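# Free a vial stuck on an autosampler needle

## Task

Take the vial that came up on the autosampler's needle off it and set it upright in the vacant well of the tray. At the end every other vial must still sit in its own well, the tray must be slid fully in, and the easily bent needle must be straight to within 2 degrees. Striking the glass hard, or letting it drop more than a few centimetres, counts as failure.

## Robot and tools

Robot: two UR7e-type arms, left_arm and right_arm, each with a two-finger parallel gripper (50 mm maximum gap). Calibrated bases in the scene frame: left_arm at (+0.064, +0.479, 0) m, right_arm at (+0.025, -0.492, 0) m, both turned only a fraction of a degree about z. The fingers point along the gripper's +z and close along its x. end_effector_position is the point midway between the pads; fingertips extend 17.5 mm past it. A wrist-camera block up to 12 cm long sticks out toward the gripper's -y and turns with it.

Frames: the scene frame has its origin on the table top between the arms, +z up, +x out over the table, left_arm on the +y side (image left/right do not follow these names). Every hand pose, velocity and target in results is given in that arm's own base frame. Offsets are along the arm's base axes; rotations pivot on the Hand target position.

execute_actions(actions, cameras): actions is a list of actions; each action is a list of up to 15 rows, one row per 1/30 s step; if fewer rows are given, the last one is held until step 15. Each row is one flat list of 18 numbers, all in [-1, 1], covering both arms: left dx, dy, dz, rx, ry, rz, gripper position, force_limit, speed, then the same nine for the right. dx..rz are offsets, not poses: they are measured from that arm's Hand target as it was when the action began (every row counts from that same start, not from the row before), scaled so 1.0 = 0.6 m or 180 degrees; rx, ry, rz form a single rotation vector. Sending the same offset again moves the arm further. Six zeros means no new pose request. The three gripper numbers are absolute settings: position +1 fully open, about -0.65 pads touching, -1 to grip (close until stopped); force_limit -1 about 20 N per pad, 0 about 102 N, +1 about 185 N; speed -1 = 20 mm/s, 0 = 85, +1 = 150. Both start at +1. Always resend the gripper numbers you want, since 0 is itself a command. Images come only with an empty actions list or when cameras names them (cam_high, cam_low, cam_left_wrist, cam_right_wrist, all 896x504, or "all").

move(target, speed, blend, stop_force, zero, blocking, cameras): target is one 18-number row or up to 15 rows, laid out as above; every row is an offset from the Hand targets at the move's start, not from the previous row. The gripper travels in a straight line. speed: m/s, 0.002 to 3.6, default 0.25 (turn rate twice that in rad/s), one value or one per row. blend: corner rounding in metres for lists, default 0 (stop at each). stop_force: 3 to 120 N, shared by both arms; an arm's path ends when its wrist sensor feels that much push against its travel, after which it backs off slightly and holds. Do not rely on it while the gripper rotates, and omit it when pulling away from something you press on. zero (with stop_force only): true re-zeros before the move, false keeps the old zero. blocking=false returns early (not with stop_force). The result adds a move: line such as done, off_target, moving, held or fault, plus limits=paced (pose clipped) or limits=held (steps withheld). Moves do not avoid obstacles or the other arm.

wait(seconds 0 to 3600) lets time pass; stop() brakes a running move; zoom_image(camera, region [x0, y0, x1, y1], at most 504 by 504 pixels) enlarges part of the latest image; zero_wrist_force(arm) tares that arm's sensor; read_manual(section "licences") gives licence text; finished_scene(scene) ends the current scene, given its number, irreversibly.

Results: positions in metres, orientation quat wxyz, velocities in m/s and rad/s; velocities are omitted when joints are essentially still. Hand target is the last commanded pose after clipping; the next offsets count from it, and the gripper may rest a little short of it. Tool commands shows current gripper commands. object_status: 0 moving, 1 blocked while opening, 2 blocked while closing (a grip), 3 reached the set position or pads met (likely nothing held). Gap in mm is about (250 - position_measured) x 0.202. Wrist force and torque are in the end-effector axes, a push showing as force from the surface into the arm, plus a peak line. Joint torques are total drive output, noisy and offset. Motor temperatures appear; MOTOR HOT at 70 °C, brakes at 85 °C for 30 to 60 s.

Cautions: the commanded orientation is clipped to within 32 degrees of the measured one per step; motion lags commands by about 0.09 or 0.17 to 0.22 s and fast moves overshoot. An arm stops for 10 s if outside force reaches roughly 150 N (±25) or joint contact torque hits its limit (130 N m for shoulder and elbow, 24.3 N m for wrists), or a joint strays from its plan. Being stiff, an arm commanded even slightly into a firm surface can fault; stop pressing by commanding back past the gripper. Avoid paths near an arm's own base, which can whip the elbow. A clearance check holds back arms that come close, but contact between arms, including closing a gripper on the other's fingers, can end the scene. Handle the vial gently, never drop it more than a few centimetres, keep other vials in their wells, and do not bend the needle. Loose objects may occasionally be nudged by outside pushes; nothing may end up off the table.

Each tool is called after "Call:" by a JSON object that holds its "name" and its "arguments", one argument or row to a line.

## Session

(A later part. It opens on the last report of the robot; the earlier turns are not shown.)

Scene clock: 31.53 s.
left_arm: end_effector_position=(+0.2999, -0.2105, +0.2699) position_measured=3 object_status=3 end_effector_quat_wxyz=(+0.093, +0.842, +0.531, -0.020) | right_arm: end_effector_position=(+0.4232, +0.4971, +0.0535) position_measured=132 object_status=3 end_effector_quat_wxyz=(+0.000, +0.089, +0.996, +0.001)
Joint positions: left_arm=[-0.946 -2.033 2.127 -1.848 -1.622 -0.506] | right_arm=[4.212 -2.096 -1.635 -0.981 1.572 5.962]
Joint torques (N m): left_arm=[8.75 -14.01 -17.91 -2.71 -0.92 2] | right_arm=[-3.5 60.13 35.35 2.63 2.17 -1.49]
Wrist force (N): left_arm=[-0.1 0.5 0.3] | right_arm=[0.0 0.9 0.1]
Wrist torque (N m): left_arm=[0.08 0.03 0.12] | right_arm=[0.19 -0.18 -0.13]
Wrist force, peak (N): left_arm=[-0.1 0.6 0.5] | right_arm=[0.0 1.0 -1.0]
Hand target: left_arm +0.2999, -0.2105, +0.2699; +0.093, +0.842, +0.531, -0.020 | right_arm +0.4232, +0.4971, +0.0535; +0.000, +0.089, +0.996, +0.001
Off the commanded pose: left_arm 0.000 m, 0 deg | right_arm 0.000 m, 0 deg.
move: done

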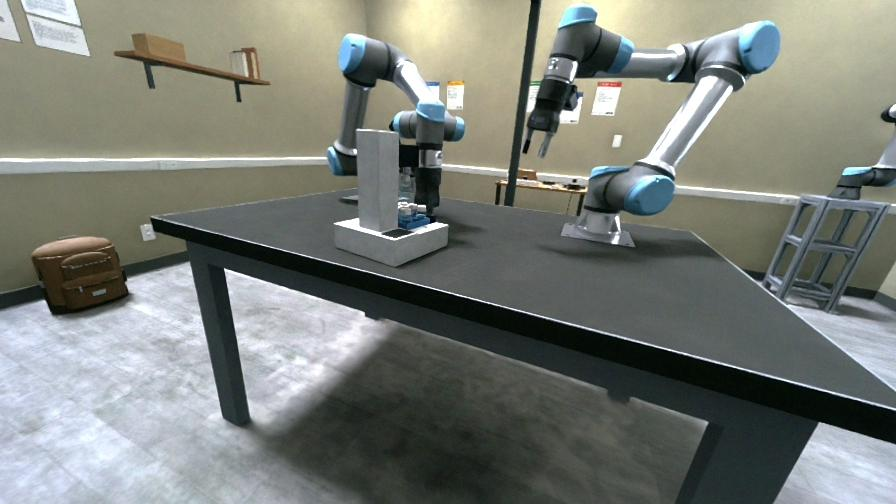

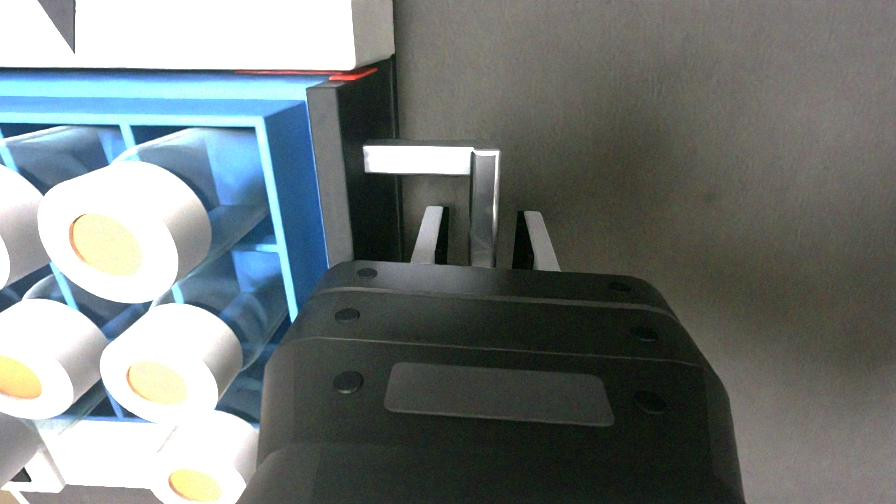

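Call:
{"name": "move", "arguments": {
  "target": [0,0,0,0,0,0,1,1,1,0,0,0,0,0,0,-1,-0.9,-1]
}}

Call:
{"name": "move", "arguments": {
  "target": [0,0,0,0,0,0,1,1,1,-0.123,0.0221,0,0,0,0,-1,-0.9,-1],
  "speed": 0.04,
  "stop_force": 30,
  "cameras": ["cam_low","cam_high","cam_right_wrist"]
}}

Call:
{"name": "zoom_image", "arguments": {
  "camera": "cam_low",
  "region": [330, 120, 480, 270]
}}

Scene clock: 33.00 s.
left_arm: end_effector_position=(+0.2999, -0.2105, +0.2699) position_measured=3 object_status=3 end_effector_quat_wxyz=(+0.093, +0.842, +0.531, -0.020) | right_arm: end_effector_position=(+0.4232, +0.4971, +0.0535) position_measured=210 object_status=2 end_effector_quat_wxyz=(+0.000, +0.089, +0.996, +0.001)
Joint positions: left_arm=[-0.946 -2.033 2.127 -1.848 -1.622 -0.506] | right_arm=[4.212 -2.096 -1.635 -0.981 1.572 5.962]
Joint torques (N m): left_arm=[8.92 -14.68 -18.55 -2.76 -0.99 1.88] | right_arm=[-3.36 61.17 34.34 3.79 1.77 -0.99]
Wrist force (N): left_arm=[0.0 0.4 0.4] | right_arm=[-3.3 1.9 1.6]
Wrist torque (N m): left_arm=[0.06 0.01 0.13] | right_arm=[0.17 -0.17 -0.59]
Wrist force, peak (N): left_arm=[0.0 0.7 0.5] | right_arm=[-3.4 2.2 1.9]
Hand target: left_arm +0.2999, -0.2105, +0.2699; +0.093, +0.842, +0.531, -0.020 | right_arm +0.4232, +0.4971, +0.0535; +0.000, +0.089, +0.996, +0.001
Off the commanded pose: left_arm 0.000 m, 0 deg | right_arm 0.000 m, 0 deg.
move: done

Scene clock: 35.93 s.
left_arm: end_effector_position=(+0.2999, -0.2105, +0.2699) position_measured=3 object_status=3 end_effector_quat_wxyz=(+0.093, +0.842, +0.531, -0.020) | right_arm: end_effector_position=(+0.3494, +0.5103, +0.0535) position_measured=210 object_status=2 end_effector_quat_wxyz=(+0.000, +0.089, +0.996, +0.001)
Joint positions: left_arm=[-0.946 -2.033 2.127 -1.848 -1.622 -0.506] | right_arm=[4.329 -2.027 -1.746 -0.938 1.571 6.078]
Joint torques (N m): left_arm=[9.32 -14.2 -18.22 -3 -0.97 1.81] | right_arm=[0.36 29.96 51.39 11.84 -0.45 -1.19]
Wrist force (N): left_arm=[0.1 0.3 0.3] | right_arm=[2.6 -45.5 -4.7]
Wrist torque (N m): left_arm=[0.06 -0.01 0.12] | right_arm=[-1.09 -0.17 -0.56]
Wrist force, peak (N): left_arm=[0.0 0.7 0.4] | right_arm=[-6.3 -46.6 -5.9]
Hand target: left_arm +0.2999, -0.2105, +0.2699; +0.093, +0.842, +0.531, -0.020 | right_arm +0.3494, +0.5103, +0.0535; +0.000, +0.089, +0.996, +0.001
Off the commanded pose: left_arm 0.000 m, 0 deg | right_arm 0.000 m, 0 deg.
move: done
Images, in order (width x height): cam_high 896x504, cam_low 896x504, cam_right_wrist 896x504.

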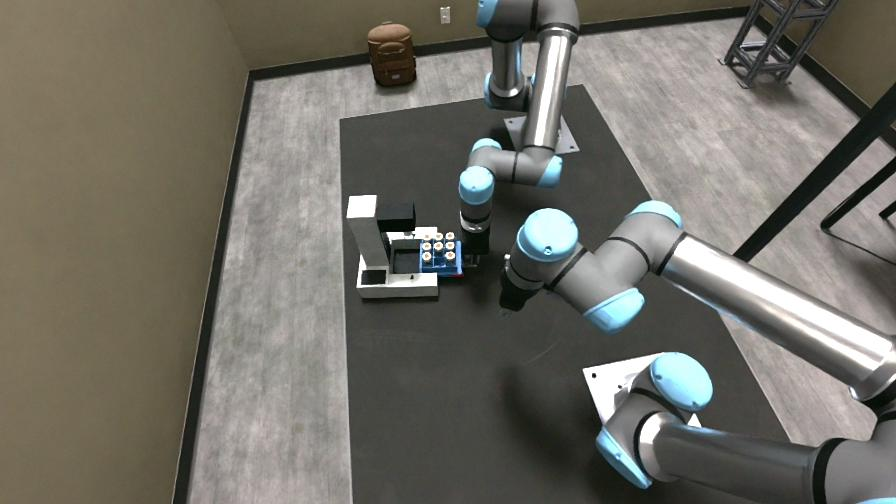

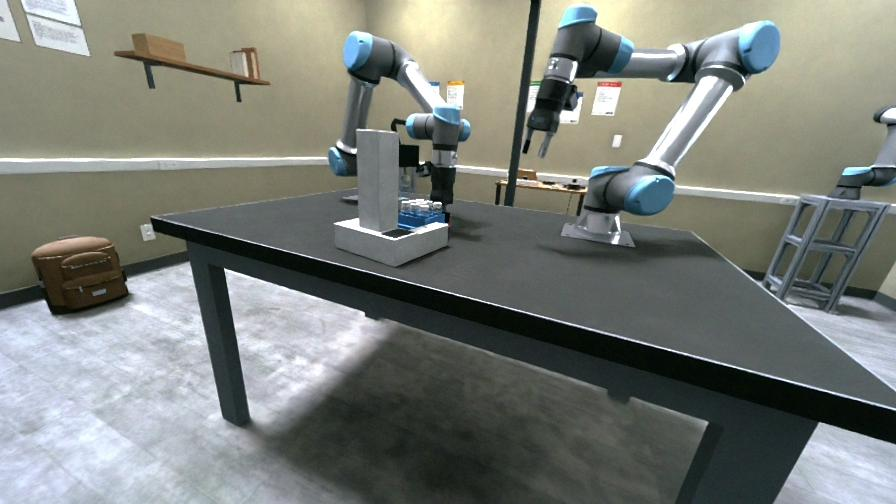

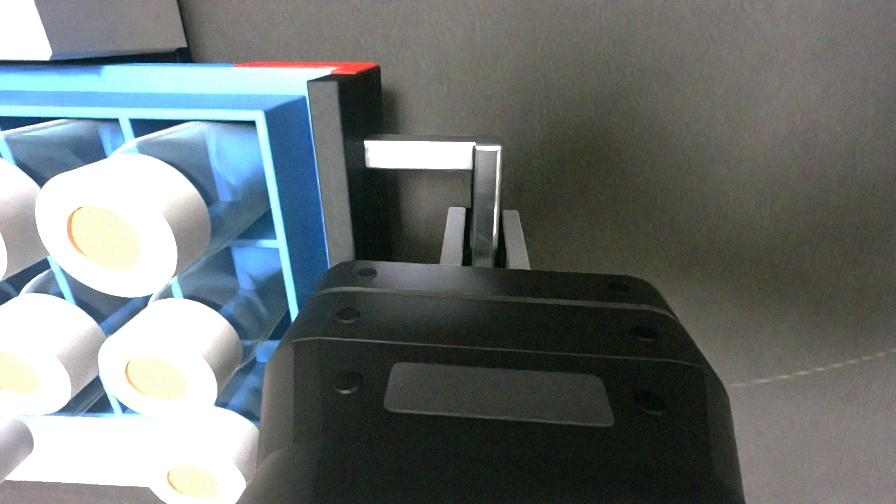

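Scaled by 3.360 from the camera's image (finer frame: 1280x720).

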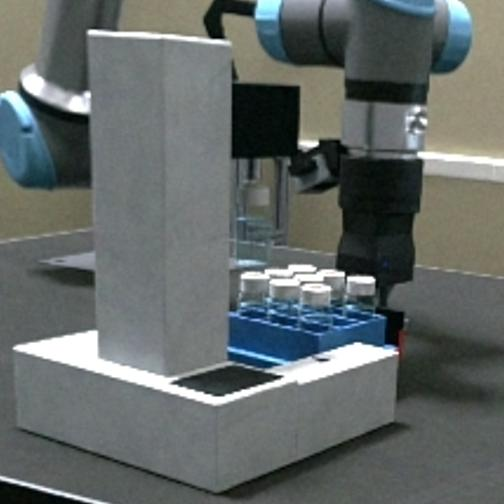

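Call:
{"name": "move", "arguments": {
  "target": [0,0,0,0,0,0,1,1,1,0,-0.003,0,0,0,0,-1,-0.9,-1],
  "speed": 0.02
}}

Call:
{"name": "move", "arguments": {
  "target": [0,0,0,0,0,0,1,1,1,0,0,0,0,0,0,0.14,-0.9,-1]
}}

Call:
{"name": "move", "arguments": {
  "target": [0,0,0,0,0,0,1,1,1,0,0,0.2,0,0,0,0.14,-0.9,-1],
  "cameras": ["cam_right_wrist"]
}}

Scene clock: 36.83 s.
left_arm: end_effector_position=(+0.2999, -0.2105, +0.2699) position_measured=3 object_status=3 end_effector_quat_wxyz=(+0.093, +0.842, +0.531, -0.020) | right_arm: end_effector_position=(+0.3493, +0.5086, +0.0535) position_measured=210 object_status=2 end_effector_quat_wxyz=(+0.000, +0.089, +0.996, +0.001)
Joint positions: left_arm=[-0.946 -2.033 2.127 -1.848 -1.622 -0.506] | right_arm=[4.328 -2.024 -1.75 -0.936 1.571 6.077]
Joint torques (N m): left_arm=[8.97 -14.63 -18.12 -2.93 -0.85 1.89] | right_arm=[-12.81 63.2 22.84 -2.02 -1.33 1.52]
Wrist force (N): left_arm=[0.0 0.3 0.5] | right_arm=[-1.8 23.8 18.6]
Wrist torque (N m): left_arm=[0.05 0.00 0.12] | right_arm=[0.84 -0.14 -0.57]
Wrist force, peak (N): left_arm=[-0.1 0.6 0.6] | right_arm=[2.6 -45.6 -5.2]
Hand target: left_arm +0.2999, -0.2105, +0.2699; +0.093, +0.842, +0.531, -0.020 | right_arm +0.3494, +0.5085, +0.0535; +0.000, +0.089, +0.996, +0.001
Off the commanded pose: left_arm 0.000 m, 0 deg | right_arm 0.000 m, 0 deg.
move: done

Scene clock: 37.83 s.
left_arm: end_effector_position=(+0.2999, -0.2105, +0.2699) position_measured=3 object_status=3 end_effector_quat_wxyz=(+0.093, +0.842, +0.531, -0.020) | right_arm: end_effector_position=(+0.3494, +0.5085, +0.0535) position_measured=132 object_status=0 end_effector_quat_wxyz=(+0.000, +0.089, +0.996, +0.001)
Joint positions: left_arm=[-0.946 -2.033 2.127 -1.848 -1.622 -0.506] | right_arm=[4.328 -2.024 -1.75 -0.936 1.571 6.077]
Joint torques (N m): left_arm=[8.62 -14.71 -18.19 -3 -0.93 1.75] | right_arm=[2.14 39.99 32.99 4.38 -2.34 1.78]
Wrist force (N): left_arm=[0.1 0.5 0.6] | right_arm=[-0.7 0.6 0.1]
Wrist torque (N m): left_arm=[0.07 -0.02 0.12] | right_arm=[0.16 -0.07 -0.07]
Wrist force, peak (N): left_arm=[0.1 0.5 0.6] | right_arm=[0.2 13.4 9.5]
Hand target: left_arm +0.2999, -0.2105, +0.2699; +0.093, +0.842, +0.531, -0.020 | right_arm +0.3494, +0.5085, +0.0535; +0.000, +0.089, +0.996, +0.001
Off the commanded pose: left_arm 0.000 m, 0 deg | right_arm 0.000 m, 0 deg.
move: done

Scene clock: 38.83 s.
left_arm: end_effector_position=(+0.2999, -0.2105, +0.2699) position_measured=3 object_status=3 end_effector_quat_wxyz=(+0.093, +0.842, +0.531, -0.020) | right_arm: end_effector_position=(+0.3494, +0.5085, +0.1734) position_measured=132 object_status=3 end_effector_quat_wxyz=(+0.000, +0.089, +0.996, +0.001)
Joint positions: left_arm=[-0.946 -2.033 2.127 -1.848 -1.622 -0.506] | right_arm=[4.328 -1.891 -1.598 -1.222 1.571 6.077]
Joint torques (N m): left_arm=[8.68 -14.84 -18.56 -3.17 -0.89 1.9] | right_arm=[-1.65 36.17 24.44 1.32 -0.19 -1]
Wrist force (N): left_arm=[-0.1 0.7 0.3] | right_arm=[-0.7 0.5 0.0]
Wrist torque (N m): left_arm=[0.11 0.03 0.12] | right_arm=[0.14 -0.10 -0.04]
Wrist force, peak (N): left_arm=[-0.1 0.7 0.3] | right_arm=[-0.7 0.3 3.7]
Hand target: left_arm +0.2999, -0.2105, +0.2699; +0.093, +0.842, +0.531, -0.020 | right_arm +0.3494, +0.5085, +0.1735; +0.000, +0.089, +0.996, +0.001
Off the commanded pose: left_arm 0.000 m, 0 deg | right_arm 0.000 m, 0 deg.
move: done

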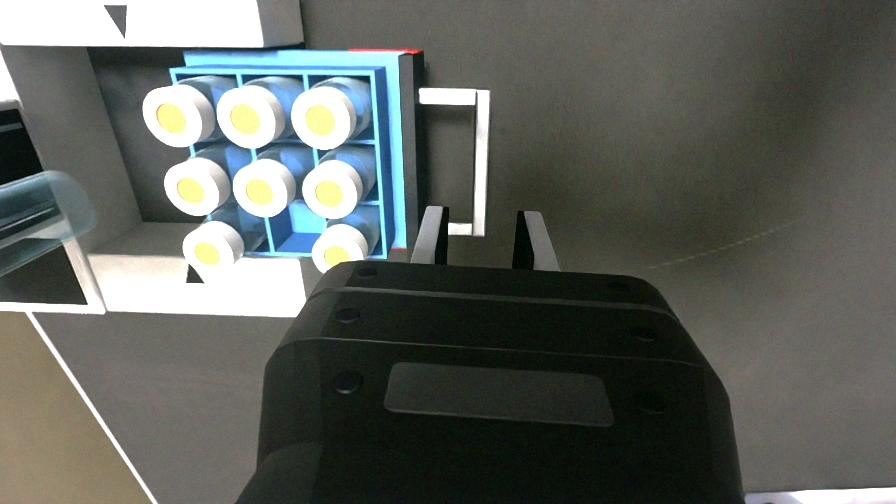

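Call:
{"name": "move", "arguments": {
  "target": [0.1,0.05,0,-0.2343,0.5479,0.3873,0.67,1,1,-0.132,-0.0355,0,-0.4263,-0.3564,0.4263,1,1,1],
  "speed": 0.4
}}

Call:
{"name": "move", "arguments": {
  "target": [0.2662,-0.3215,-0.1165,0,0,0,0.67,1,1,0,0,0,0,0,0,1,1,1],
  "cameras": ["all"]
}}

Scene clock: 42.33 s.
left_arm: end_effector_position=(+0.3301, -0.1956, +0.2702) position_measured=52 object_status=3 end_effector_quat_wxyz=(+0.016, +0.540, +0.728, -0.423) | right_arm: end_effector_position=(+0.3073, +0.4972, +0.1733) position_measured=3 object_status=3 end_effector_quat_wxyz=(+0.309, -0.260, +0.861, -0.309)
Joint positions: left_arm=[-0.377 -1.679 1.998 -1.632 -2.415 -0.555] | right_arm=[4.722 -1.944 -1.654 -1.663 0.81 5.929]
Joint torques (N m): left_arm=[-9.81 -28.12 -24.39 -3.47 -0.32 -0.33] | right_arm=[3.48 53.93 33.76 0.48 -4.04 -0.02]
Wrist force (N): left_arm=[-1.4 -0.5 1.7] | right_arm=[-1.0 0.3 0.3]
Wrist torque (N m): left_arm=[0.14 0.24 0.44] | right_arm=[0.18 0.11 0.09]
Wrist force, peak (N): left_arm=[0.9 2.1 3.4] | right_arm=[-1.4 0.1 0.7]
Hand target: left_arm +0.3301, -0.1956, +0.2702; +0.016, +0.540, +0.728, -0.423 (not the last commanded pose) | right_arm +0.3073, +0.4972, +0.1735; +0.309, -0.260, +0.861, -0.309 (not the last commanded pose)
Off the commanded pose: left_arm 0.033 m, 65 deg | right_arm 0.038 m, 59 deg.
move: held (left_arm; a check stopped the path), off_target (right_arm; braked when a check withheld steps of left_arm); limits=held
pose unreachable (left arm): on one or more control steps of this call, first in action 0 (counted from 0), this arm could not follow its commanded pose, so it was not sent that pose on those steps. It may still have moved: this result reports where it is.
cause: moving toward the commanded pose would bring two parts of the arm too close to each other (its gripper and another part of the arm, with joints 4 (wrist 1) to 6 (wrist 3) between them, 5 mm apart when it was first held).

Scene clock: 43.90 s.
left_arm: end_effector_position=(+0.4897, -0.3885, +0.2003) position_measured=52 object_status=3 end_effector_quat_wxyz=(+0.016, +0.540, +0.728, -0.423) | right_arm: end_effector_position=(+0.3073, +0.4972, +0.1735) position_measured=3 object_status=3 end_effector_quat_wxyz=(+0.309, -0.260, +0.861, -0.309)
Joint positions: left_arm=[-0.566 -1.136 1.605 -1.999 -2.443 -0.841] | right_arm=[4.722 -1.944 -1.654 -1.663 0.81 5.929]
Joint torques (N m): left_arm=[8.98 -32.31 -28.43 -3.36 -0.69 1.02] | right_arm=[7.25 53.94 35.49 0.1 -4.69 -1.48]
Wrist force (N): left_arm=[-1.6 -0.8 1.7] | right_arm=[-1.1 0.1 0.3]
Wrist torque (N m): left_arm=[0.06 0.28 0.22] | right_arm=[0.13 0.12 0.10]
Wrist force, peak (N): left_arm=[-3.9 1.3 3.1] | right_arm=[-1.3 0.3 0.4]
Hand target: left_arm +0.4898, -0.3885, +0.2003; +0.016, +0.540, +0.728, -0.423 | right_arm +0.3073, +0.4972, +0.1735; +0.309, -0.260, +0.861, -0.309
Off the commanded pose: left_arm 0.000 m, 0 deg | right_arm 0.000 m, 0 deg.
move: done

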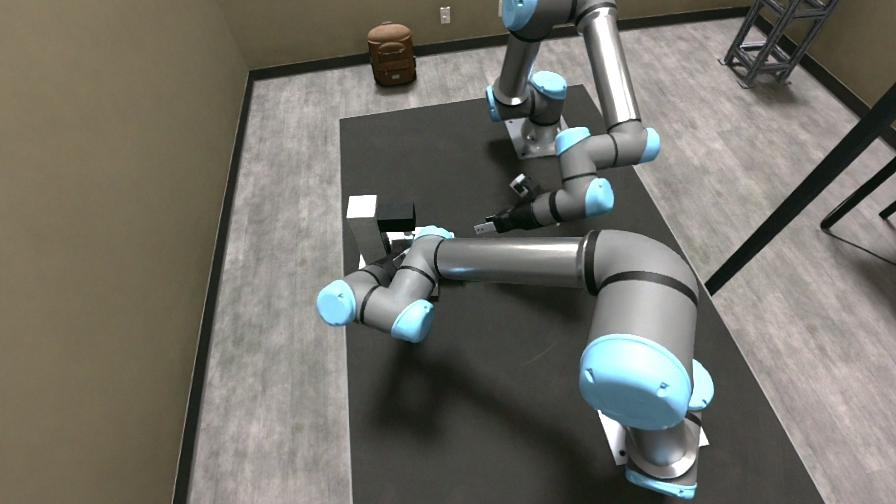

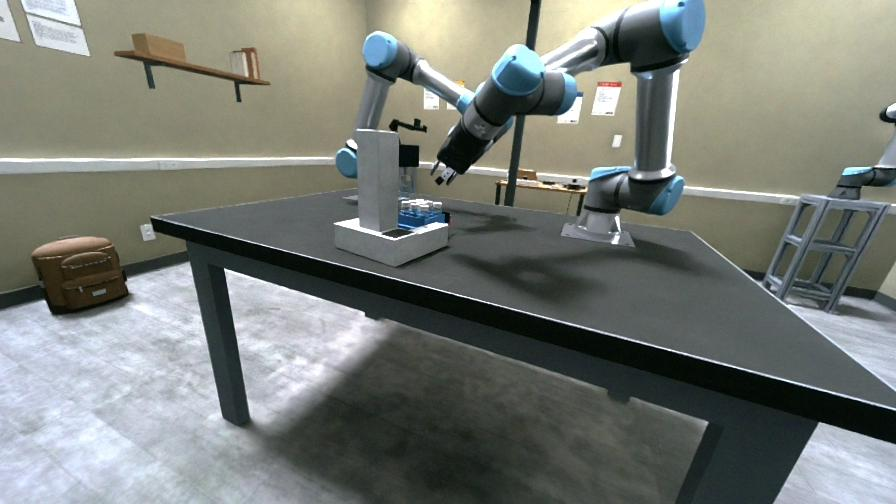

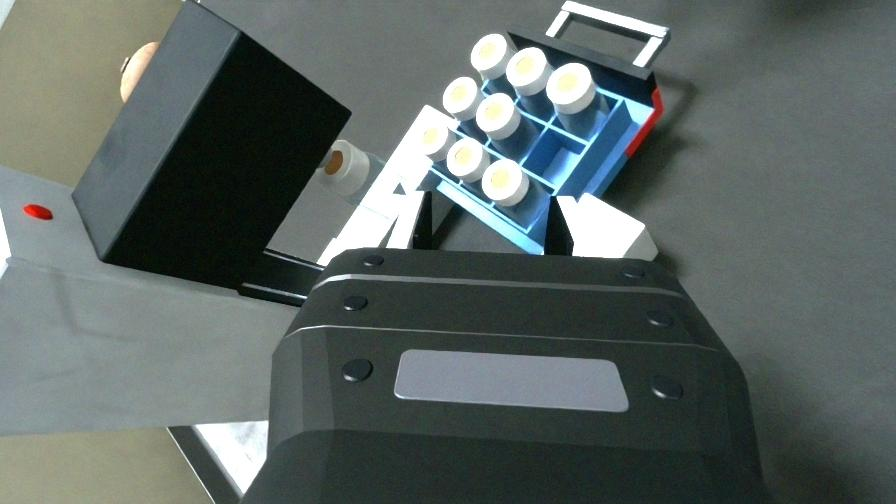

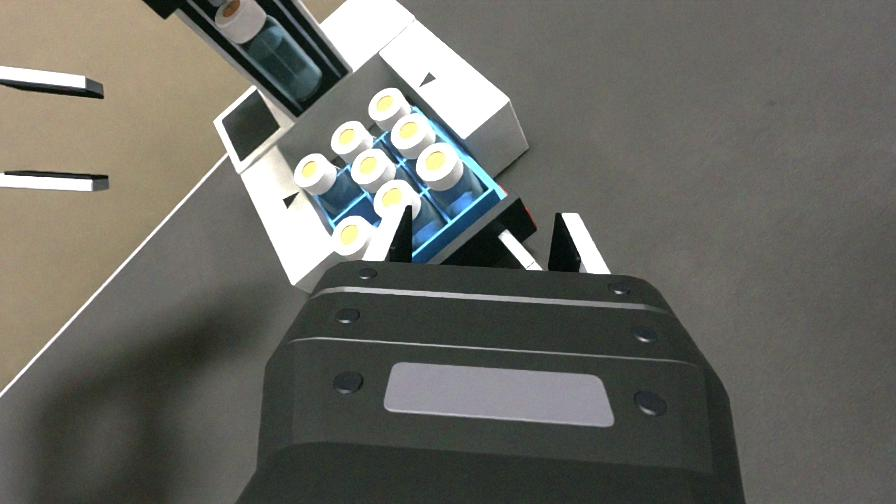

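Call:
{"name": "move", "arguments": {
  "target": [-0.25,0.42,0.15,0,0,0,1,1,1,0,0,0,0,0,0,0.67,1,1],
  "speed": 0.35
}}

Call:
{"name": "move", "arguments": {
  "target": [
    [0,0,0,0,0,0,1,1,1,0.03,-0.45,0.2,0,0,0,0.67,1,1],
    [0,0,0,0,0,0,1,1,1,0.15,-0.45,0.15,-0.054,-0.3004,0.6137,0.67,1,1],
    [0,0,0,0,0,0,1,1,1,0.3317,-0.2625,0.0,-0.054,-0.3004,0.6137,0.67,1,1]
  ],
  "speed": 0.35,
  "cameras": ["cam_high","cam_low","cam_right_wrist"]
}}

Scene clock: 47.83 s.
left_arm: end_effector_position=(+0.3398, -0.1366, +0.2903) position_measured=3 object_status=3 end_effector_quat_wxyz=(+0.016, +0.540, +0.728, -0.423) | right_arm: end_effector_position=(+0.3073, +0.4972, +0.1735) position_measured=52 object_status=3 end_effector_quat_wxyz=(+0.309, -0.260, +0.861, -0.309)
Joint positions: left_arm=[-0.238 -1.667 1.899 -1.403 -2.37 -0.362] | right_arm=[4.722 -1.944 -1.654 -1.663 0.81 5.929]
Joint torques (N m): left_arm=[9.29 -28.76 -16.65 -0.04 -1.5 2.14] | right_arm=[7.07 53.87 35.17 0.14 -4.61 -1.6]
Wrist force (N): left_arm=[-1.8 -1.0 1.4] | right_arm=[-1.2 0.1 0.5]
Wrist torque (N m): left_arm=[0.05 0.28 0.41] | right_arm=[0.14 0.13 0.10]
Wrist force, peak (N): left_arm=[-4.1 1.3 3.4] | right_arm=[-1.5 -0.1 0.5]
Hand target: left_arm +0.3398, -0.1365, +0.2903; +0.016, +0.540, +0.728, -0.423 | right_arm +0.3073, +0.4972, +0.1735; +0.309, -0.260, +0.861, -0.309
Off the commanded pose: left_arm 0.000 m, 0 deg | right_arm 0.000 m, 0 deg.
move: done

Scene clock: 51.20 s.
left_arm: end_effector_position=(+0.3398, -0.1365, +0.2903) position_measured=3 object_status=3 end_effector_quat_wxyz=(+0.016, +0.540, +0.728, -0.423) | right_arm: end_effector_position=(+0.3573, +0.2253, +0.2799) position_measured=52 object_status=3 end_effector_quat_wxyz=(+0.557, -0.535, +0.583, -0.252)
Joint positions: left_arm=[-0.238 -1.667 1.899 -1.403 -2.37 -0.362] | right_arm=[4.813 -0.853 -2.826 -0.344 0.333 4.399]
Joint torques (N m): left_arm=[10.2 -28.5 -16.62 -0.05 -0.18 2.3] | right_arm=[8.3 6.15 36.66 1.3 -4.79 1.83]
Wrist force (N): left_arm=[-1.5 -1.0 1.2] | right_arm=[-0.3 -0.5 -0.3]
Wrist torque (N m): left_arm=[0.05 0.23 0.38] | right_arm=[-0.08 0.23 0.24]
Wrist force, peak (N): left_arm=[-1.9 -0.9 1.6] | right_arm=[-0.7 -7.5 -0.6]
Hand target: left_arm +0.3398, -0.1365, +0.2903; +0.016, +0.540, +0.728, -0.423 | right_arm +0.3573, +0.2254, +0.2800; +0.557, -0.535, +0.583, -0.252 (not the last commanded pose)
Off the commanded pose: left_arm 0.000 m, 0 deg | right_arm 0.216 m, 70 deg.
move: held (right_arm; a check stopped the path); path passed 1 of 3 targets; limits=held
pose unreachable (right arm): on one or more control steps of this call, first in action 0 (counted from 0), this arm could not follow its commanded pose, so it was not sent that pose on those steps. It may still have moved: this result reports where it is.
cause: moving toward the commanded pose would bring two parts of the arm too close to each other (joints 3 (elbow) and 4 (wrist 1) lie between them).

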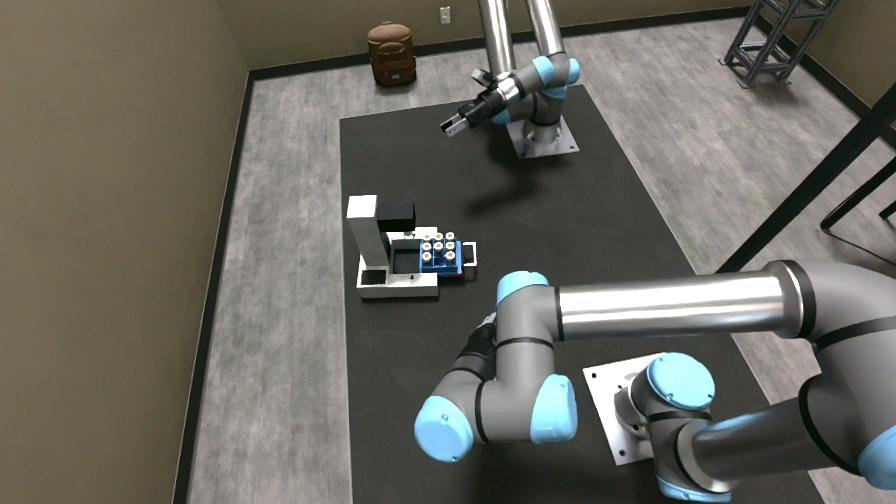

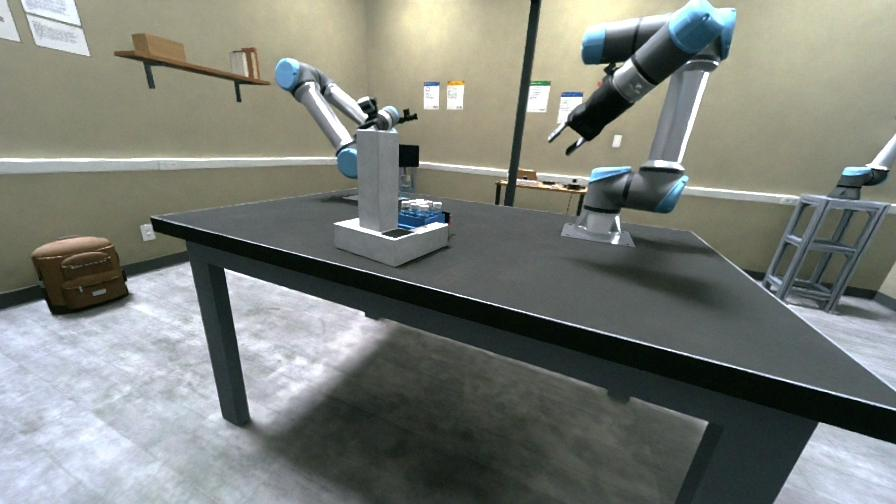

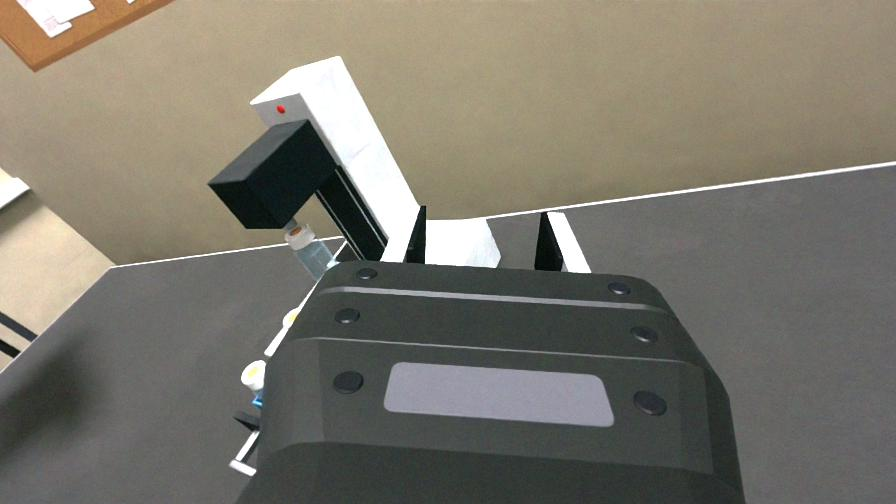

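Call:
{"name": "move", "arguments": {
  "target": [
    [0,0,0,0,0,0,1,1,1,0.2482,0.05,0,0,0,0,0.67,1,1],
    [0,0,0,0,0,0,1,1,1,0.2482,0.1902,-0.1333,-0.0246,-0.157,0.3519,0.67,1,1]
  ],
  "speed": 0.3,
  "cameras": ["cam_high","cam_low","cam_right_wrist"]
}}

Call:
{"name": "zoom_image", "arguments": {
  "camera": "cam_right_wrist",
  "region": [330, 0, 680, 290]
}}

Scene clock: 55.53 s.
left_arm: end_effector_position=(+0.3398, -0.1365, +0.2903) position_measured=3 object_status=3 end_effector_quat_wxyz=(+0.016, +0.540, +0.728, -0.423) | right_arm: end_effector_position=(+0.5063, +0.3394, +0.1999) position_measured=52 object_status=3 end_effector_quat_wxyz=(+0.704, -0.704, +0.063, -0.063)
Joint positions: left_arm=[-0.238 -1.667 1.899 -1.403 -2.37 -0.362] | right_arm=[3.612 -2.355 -1.969 1.183 2.493 3.142]
Joint torques (N m): left_arm=[9.89 -28.57 -15.86 0.09 -0.1 2.32] | right_arm=[6.67 53.49 12.52 1.86 2.53 0.11]
Wrist force (N): left_arm=[-1.8 -0.8 1.4] | right_arm=[-1.1 0.5 0.8]
Wrist torque (N m): left_arm=[0.08 0.28 0.37] | right_arm=[0.00 0.64 0.53]
Wrist force, peak (N): left_arm=[-1.9 -0.8 1.8] | right_arm=[0.1 -1.0 4.2]
Hand target: left_arm +0.3398, -0.1365, +0.2903; +0.016, +0.540, +0.728, -0.423 | right_arm +0.5062, +0.3395, +0.2000; +0.704, -0.704, +0.063, -0.063
Off the commanded pose: left_arm 0.000 m, 0 deg | right_arm 0.000 m, 0 deg.
move: done

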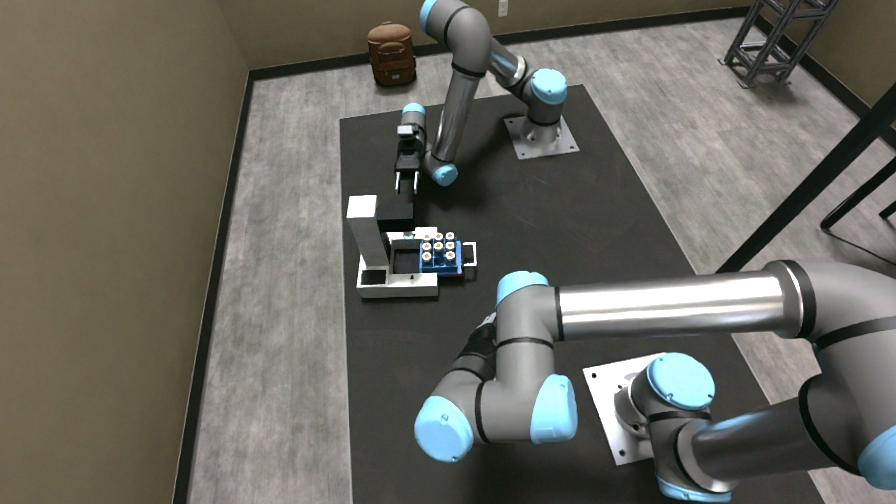

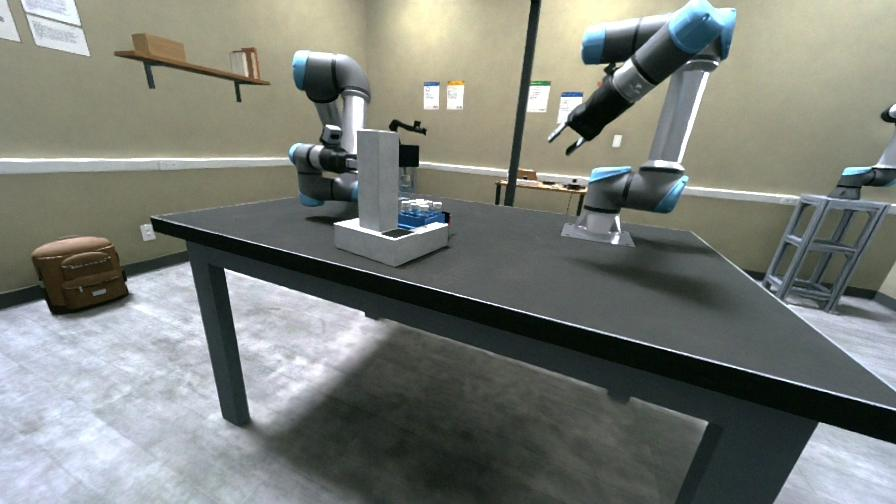

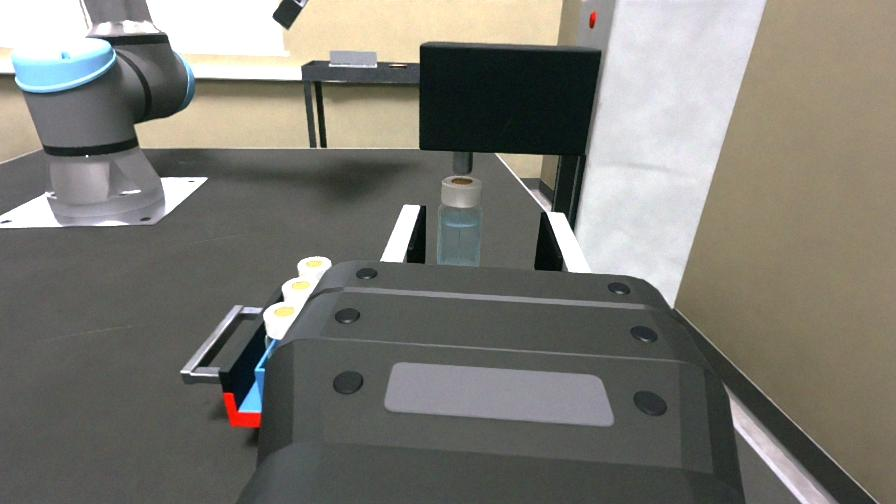

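Scaled by 1.440 from the camera's image (finer frame: 1280x720).

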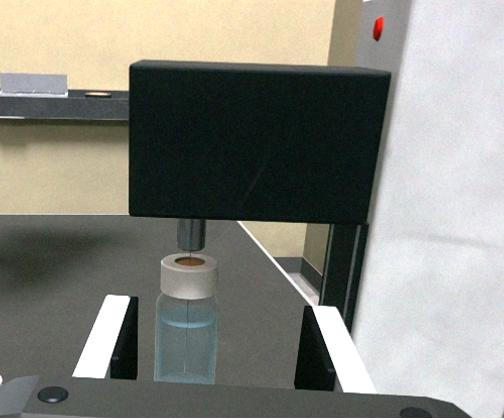

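Call:
{"name": "move", "arguments": {
  "target": [0,0,0,0,0,0,1,1,1,0.0164,0.1664,-0.0617,0,0,0,0.67,1,1],
  "speed": 0.12,
  "cameras": ["cam_low","cam_right_wrist"]
}}

Call:
{"name": "zoom_image", "arguments": {
  "camera": "cam_right_wrist",
  "region": [330, 0, 630, 290]
}}

Call:
{"name": "zoom_image", "arguments": {
  "camera": "cam_low",
  "region": [350, 120, 470, 250]
}}

Scene clock: 57.90 s.
left_arm: end_effector_position=(+0.3398, -0.1365, +0.2903) position_measured=3 object_status=3 end_effector_quat_wxyz=(+0.016, +0.540, +0.728, -0.423) | right_arm: end_effector_position=(+0.5161, +0.4393, +0.1629) position_measured=52 object_status=3 end_effector_quat_wxyz=(+0.704, -0.704, +0.063, -0.063)
Joint positions: left_arm=[-0.238 -1.667 1.899 -1.403 -2.37 -0.362] | right_arm=[3.782 -2.477 -1.836 1.171 2.323 3.142]
Joint torques (N m): left_arm=[9.7 -28.48 -16.35 0 -0.27 2.17] | right_arm=[0.62 60.82 -0.62 3.46 1.94 1.64]
Wrist force (N): left_arm=[-1.6 -0.7 1.4] | right_arm=[-1.4 0.4 1.1]
Wrist torque (N m): left_arm=[0.09 0.25 0.37] | right_arm=[-0.01 0.65 0.53]
Wrist force, peak (N): left_arm=[-1.9 -0.8 1.7] | right_arm=[-1.2 0.8 2.7]
Hand target: left_arm +0.3398, -0.1365, +0.2903; +0.016, +0.540, +0.728, -0.423 | right_arm +0.5161, +0.4393, +0.1630; +0.704, -0.704, +0.063, -0.063
Off the commanded pose: left_arm 0.000 m, 0 deg | right_arm 0.000 m, 0 deg.
move: done

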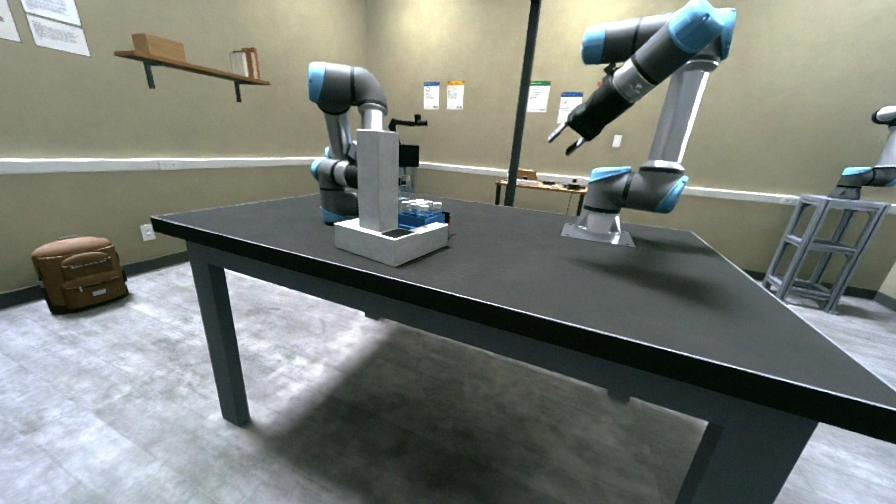

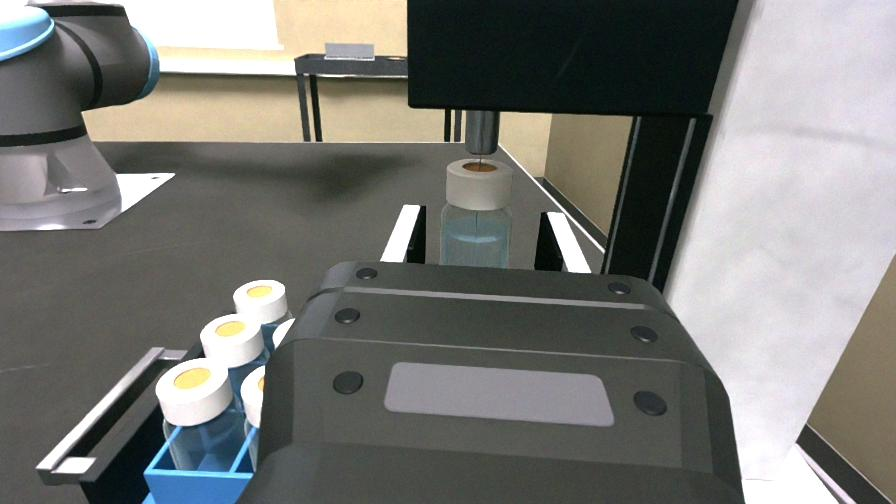

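Scaled by 1.680 from the camera's image (finer frame: 1280x720).

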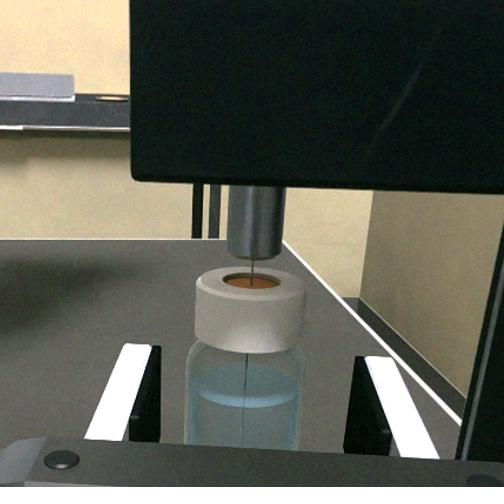

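Scaled by 3.877 from the camera's image (finer frame: 1280x720).

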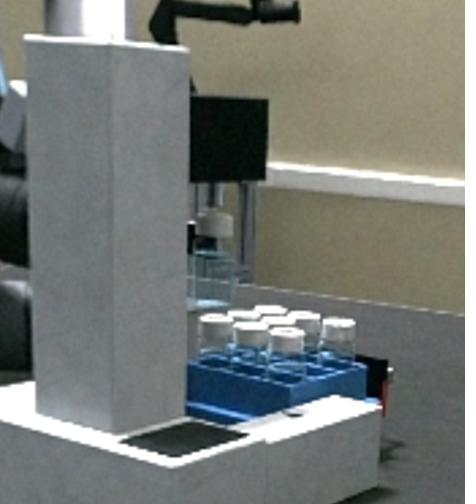

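Call:
{"name": "move", "arguments": {
  "target": [0,0,0,0,0,0,1,1,1,0.0102,0.0564,0.0117,0,0,0,0.67,1,1],
  "speed": 0.05,
  "stop_force": 4,
  "cameras": ["cam_low","cam_right_wrist"]
}}

Call:
{"name": "zoom_image", "arguments": {
  "camera": "cam_right_wrist",
  "region": [380, 100, 580, 290]
}}

Call:
{"name": "zoom_image", "arguments": {
  "camera": "cam_low",
  "region": [370, 140, 450, 220]
}}

Scene clock: 60.87 s.
left_arm: end_effector_position=(+0.3398, -0.1365, +0.2903) position_measured=3 object_status=3 end_effector_quat_wxyz=(+0.016, +0.540, +0.728, -0.423) | right_arm: end_effector_position=(+0.5222, +0.4732, +0.1700) position_measured=52 object_status=3 end_effector_quat_wxyz=(+0.704, -0.704, +0.063, -0.063)
Joint positions: left_arm=[-0.238 -1.667 1.899 -1.403 -2.37 -0.362] | right_arm=[3.828 -2.481 -1.78 1.12 2.276 3.142]
Joint torques (N m): left_arm=[9.7 -28.77 -15.95 0 -0.13 2.19] | right_arm=[-8.22 54.79 -0.74 2.94 2.54 0.61]
Wrist force (N): left_arm=[-1.7 -0.8 1.3] | right_arm=[-1.0 -0.2 1.4]
Wrist torque (N m): left_arm=[0.08 0.26 0.37] | right_arm=[-0.12 0.60 0.53]
Wrist force, peak (N): left_arm=[-1.9 -1.0 1.5] | right_arm=[-1.0 0.0 2.2]
Hand target: left_arm +0.3398, -0.1365, +0.2903; +0.016, +0.540, +0.728, -0.423 | right_arm +0.5222, +0.4732, +0.1700; +0.704, -0.704, +0.063, -0.063
Off the commanded pose: left_arm 0.000 m, 0 deg | right_arm 0.000 m, 0 deg.
move: done

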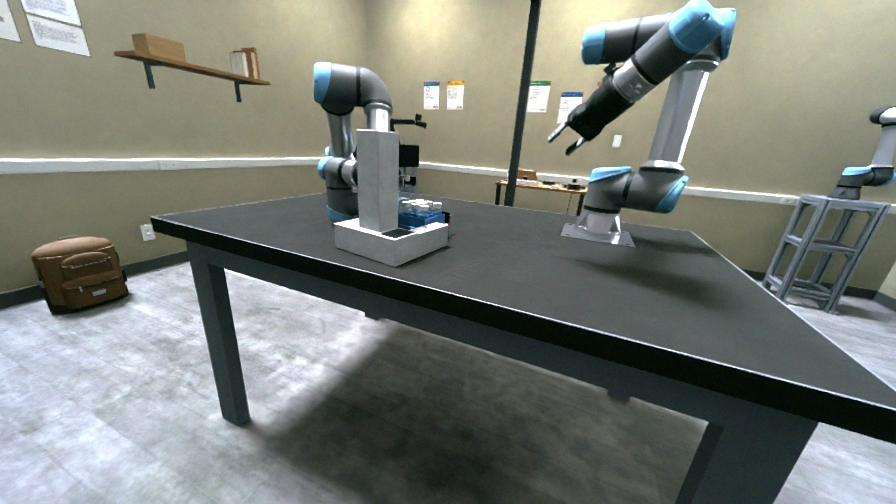

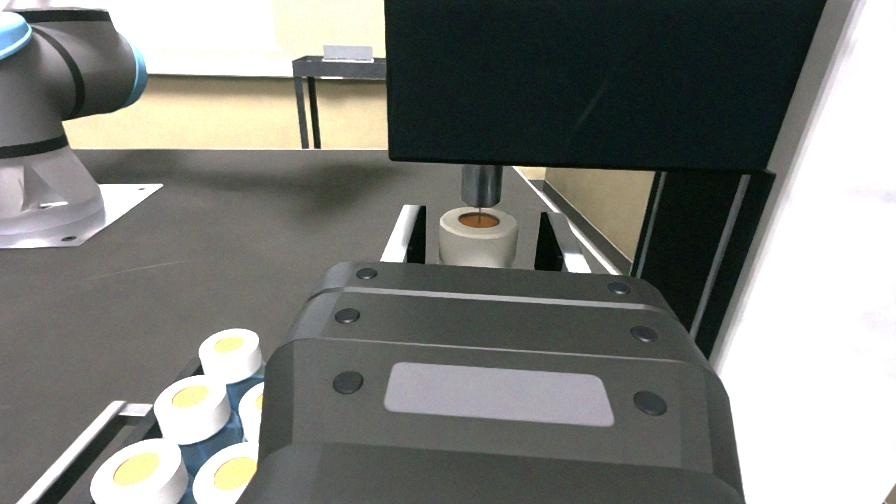

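Scaled by 2.520 from the camera's image (finer frame: 1280x720).

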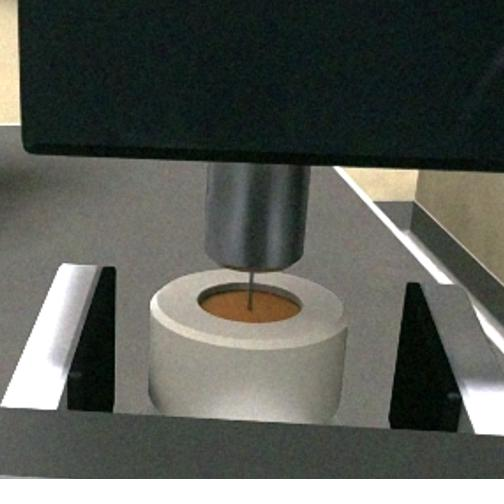

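Scaled by 6.300 from the camera's image (finer frame: 1280x720).

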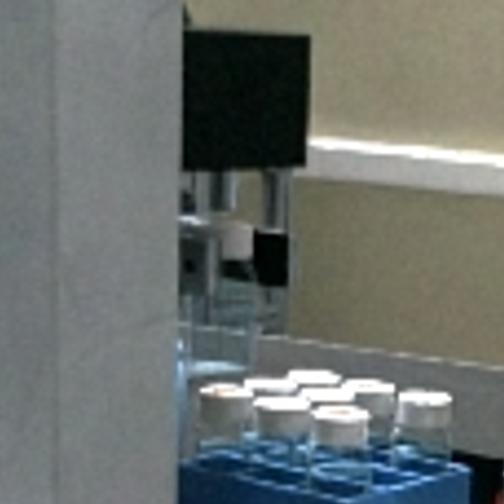

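Call:
{"name": "move", "arguments": {
  "target": [0,0,0,0,0,0,1,1,1,-0.0013,0.0002,0,0,0,0,0.34,-1,-1],
  "speed": 0.02,
  "cameras": ["cam_right_wrist"]
}}

Call:
{"name": "zoom_image", "arguments": {
  "camera": "cam_right_wrist",
  "region": [400, 160, 560, 280]
}}

Scene clock: 62.33 s.
left_arm: end_effector_position=(+0.3398, -0.1365, +0.2903) position_measured=3 object_status=3 end_effector_quat_wxyz=(+0.016, +0.540, +0.728, -0.423) | right_arm: end_effector_position=(+0.5214, +0.4733, +0.1700) position_measured=101 object_status=0 end_effector_quat_wxyz=(+0.704, -0.704, +0.063, -0.063)
Joint positions: left_arm=[-0.238 -1.667 1.899 -1.403 -2.37 -0.362] | right_arm=[3.83 -2.48 -1.782 1.121 2.275 3.142]
Joint torques (N m): left_arm=[9.78 -28.8 -16.5 -0.08 -0.13 2.11] | right_arm=[6.24 49.5 25.58 0.23 -2.92 -0.86]
Wrist force (N): left_arm=[-1.7 -0.9 1.3] | right_arm=[-1.3 0.5 1.4]
Wrist torque (N m): left_arm=[0.06 0.27 0.37] | right_arm=[-0.02 0.64 0.54]
Wrist force, peak (N): left_arm=[-1.9 -0.8 1.5] | right_arm=[-1.3 0.1 1.6]
Hand target: left_arm +0.3398, -0.1365, +0.2903; +0.016, +0.540, +0.728, -0.423 | right_arm +0.5214, +0.4733, +0.1700; +0.704, -0.704, +0.063, -0.063
Off the commanded pose: left_arm 0.000 m, 0 deg | right_arm 0.000 m, 0 deg.
move: done

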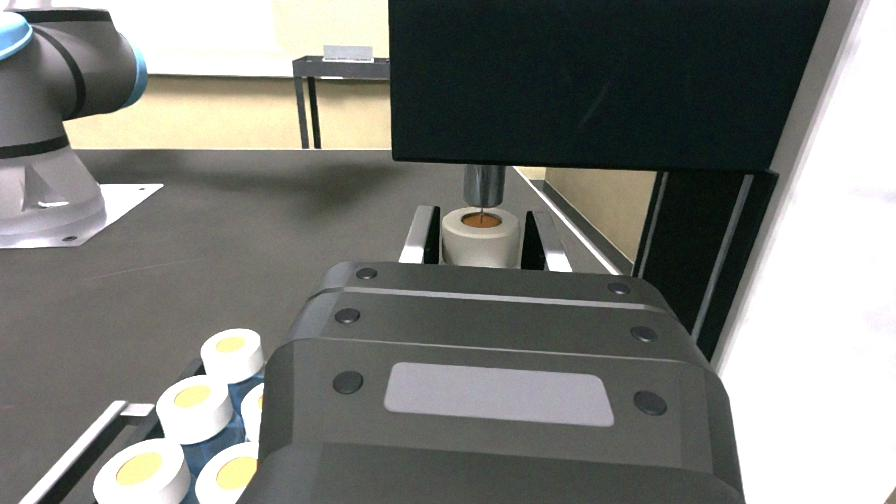

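Scaled by 3.150 from the camera's image (finer frame: 1280x720).

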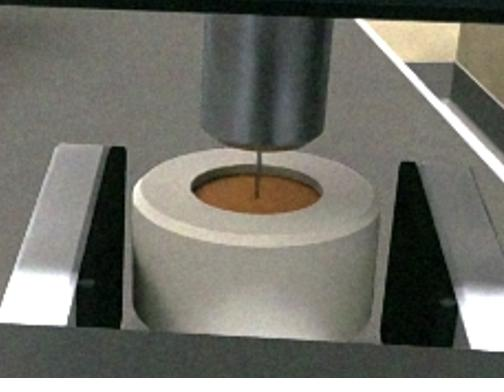

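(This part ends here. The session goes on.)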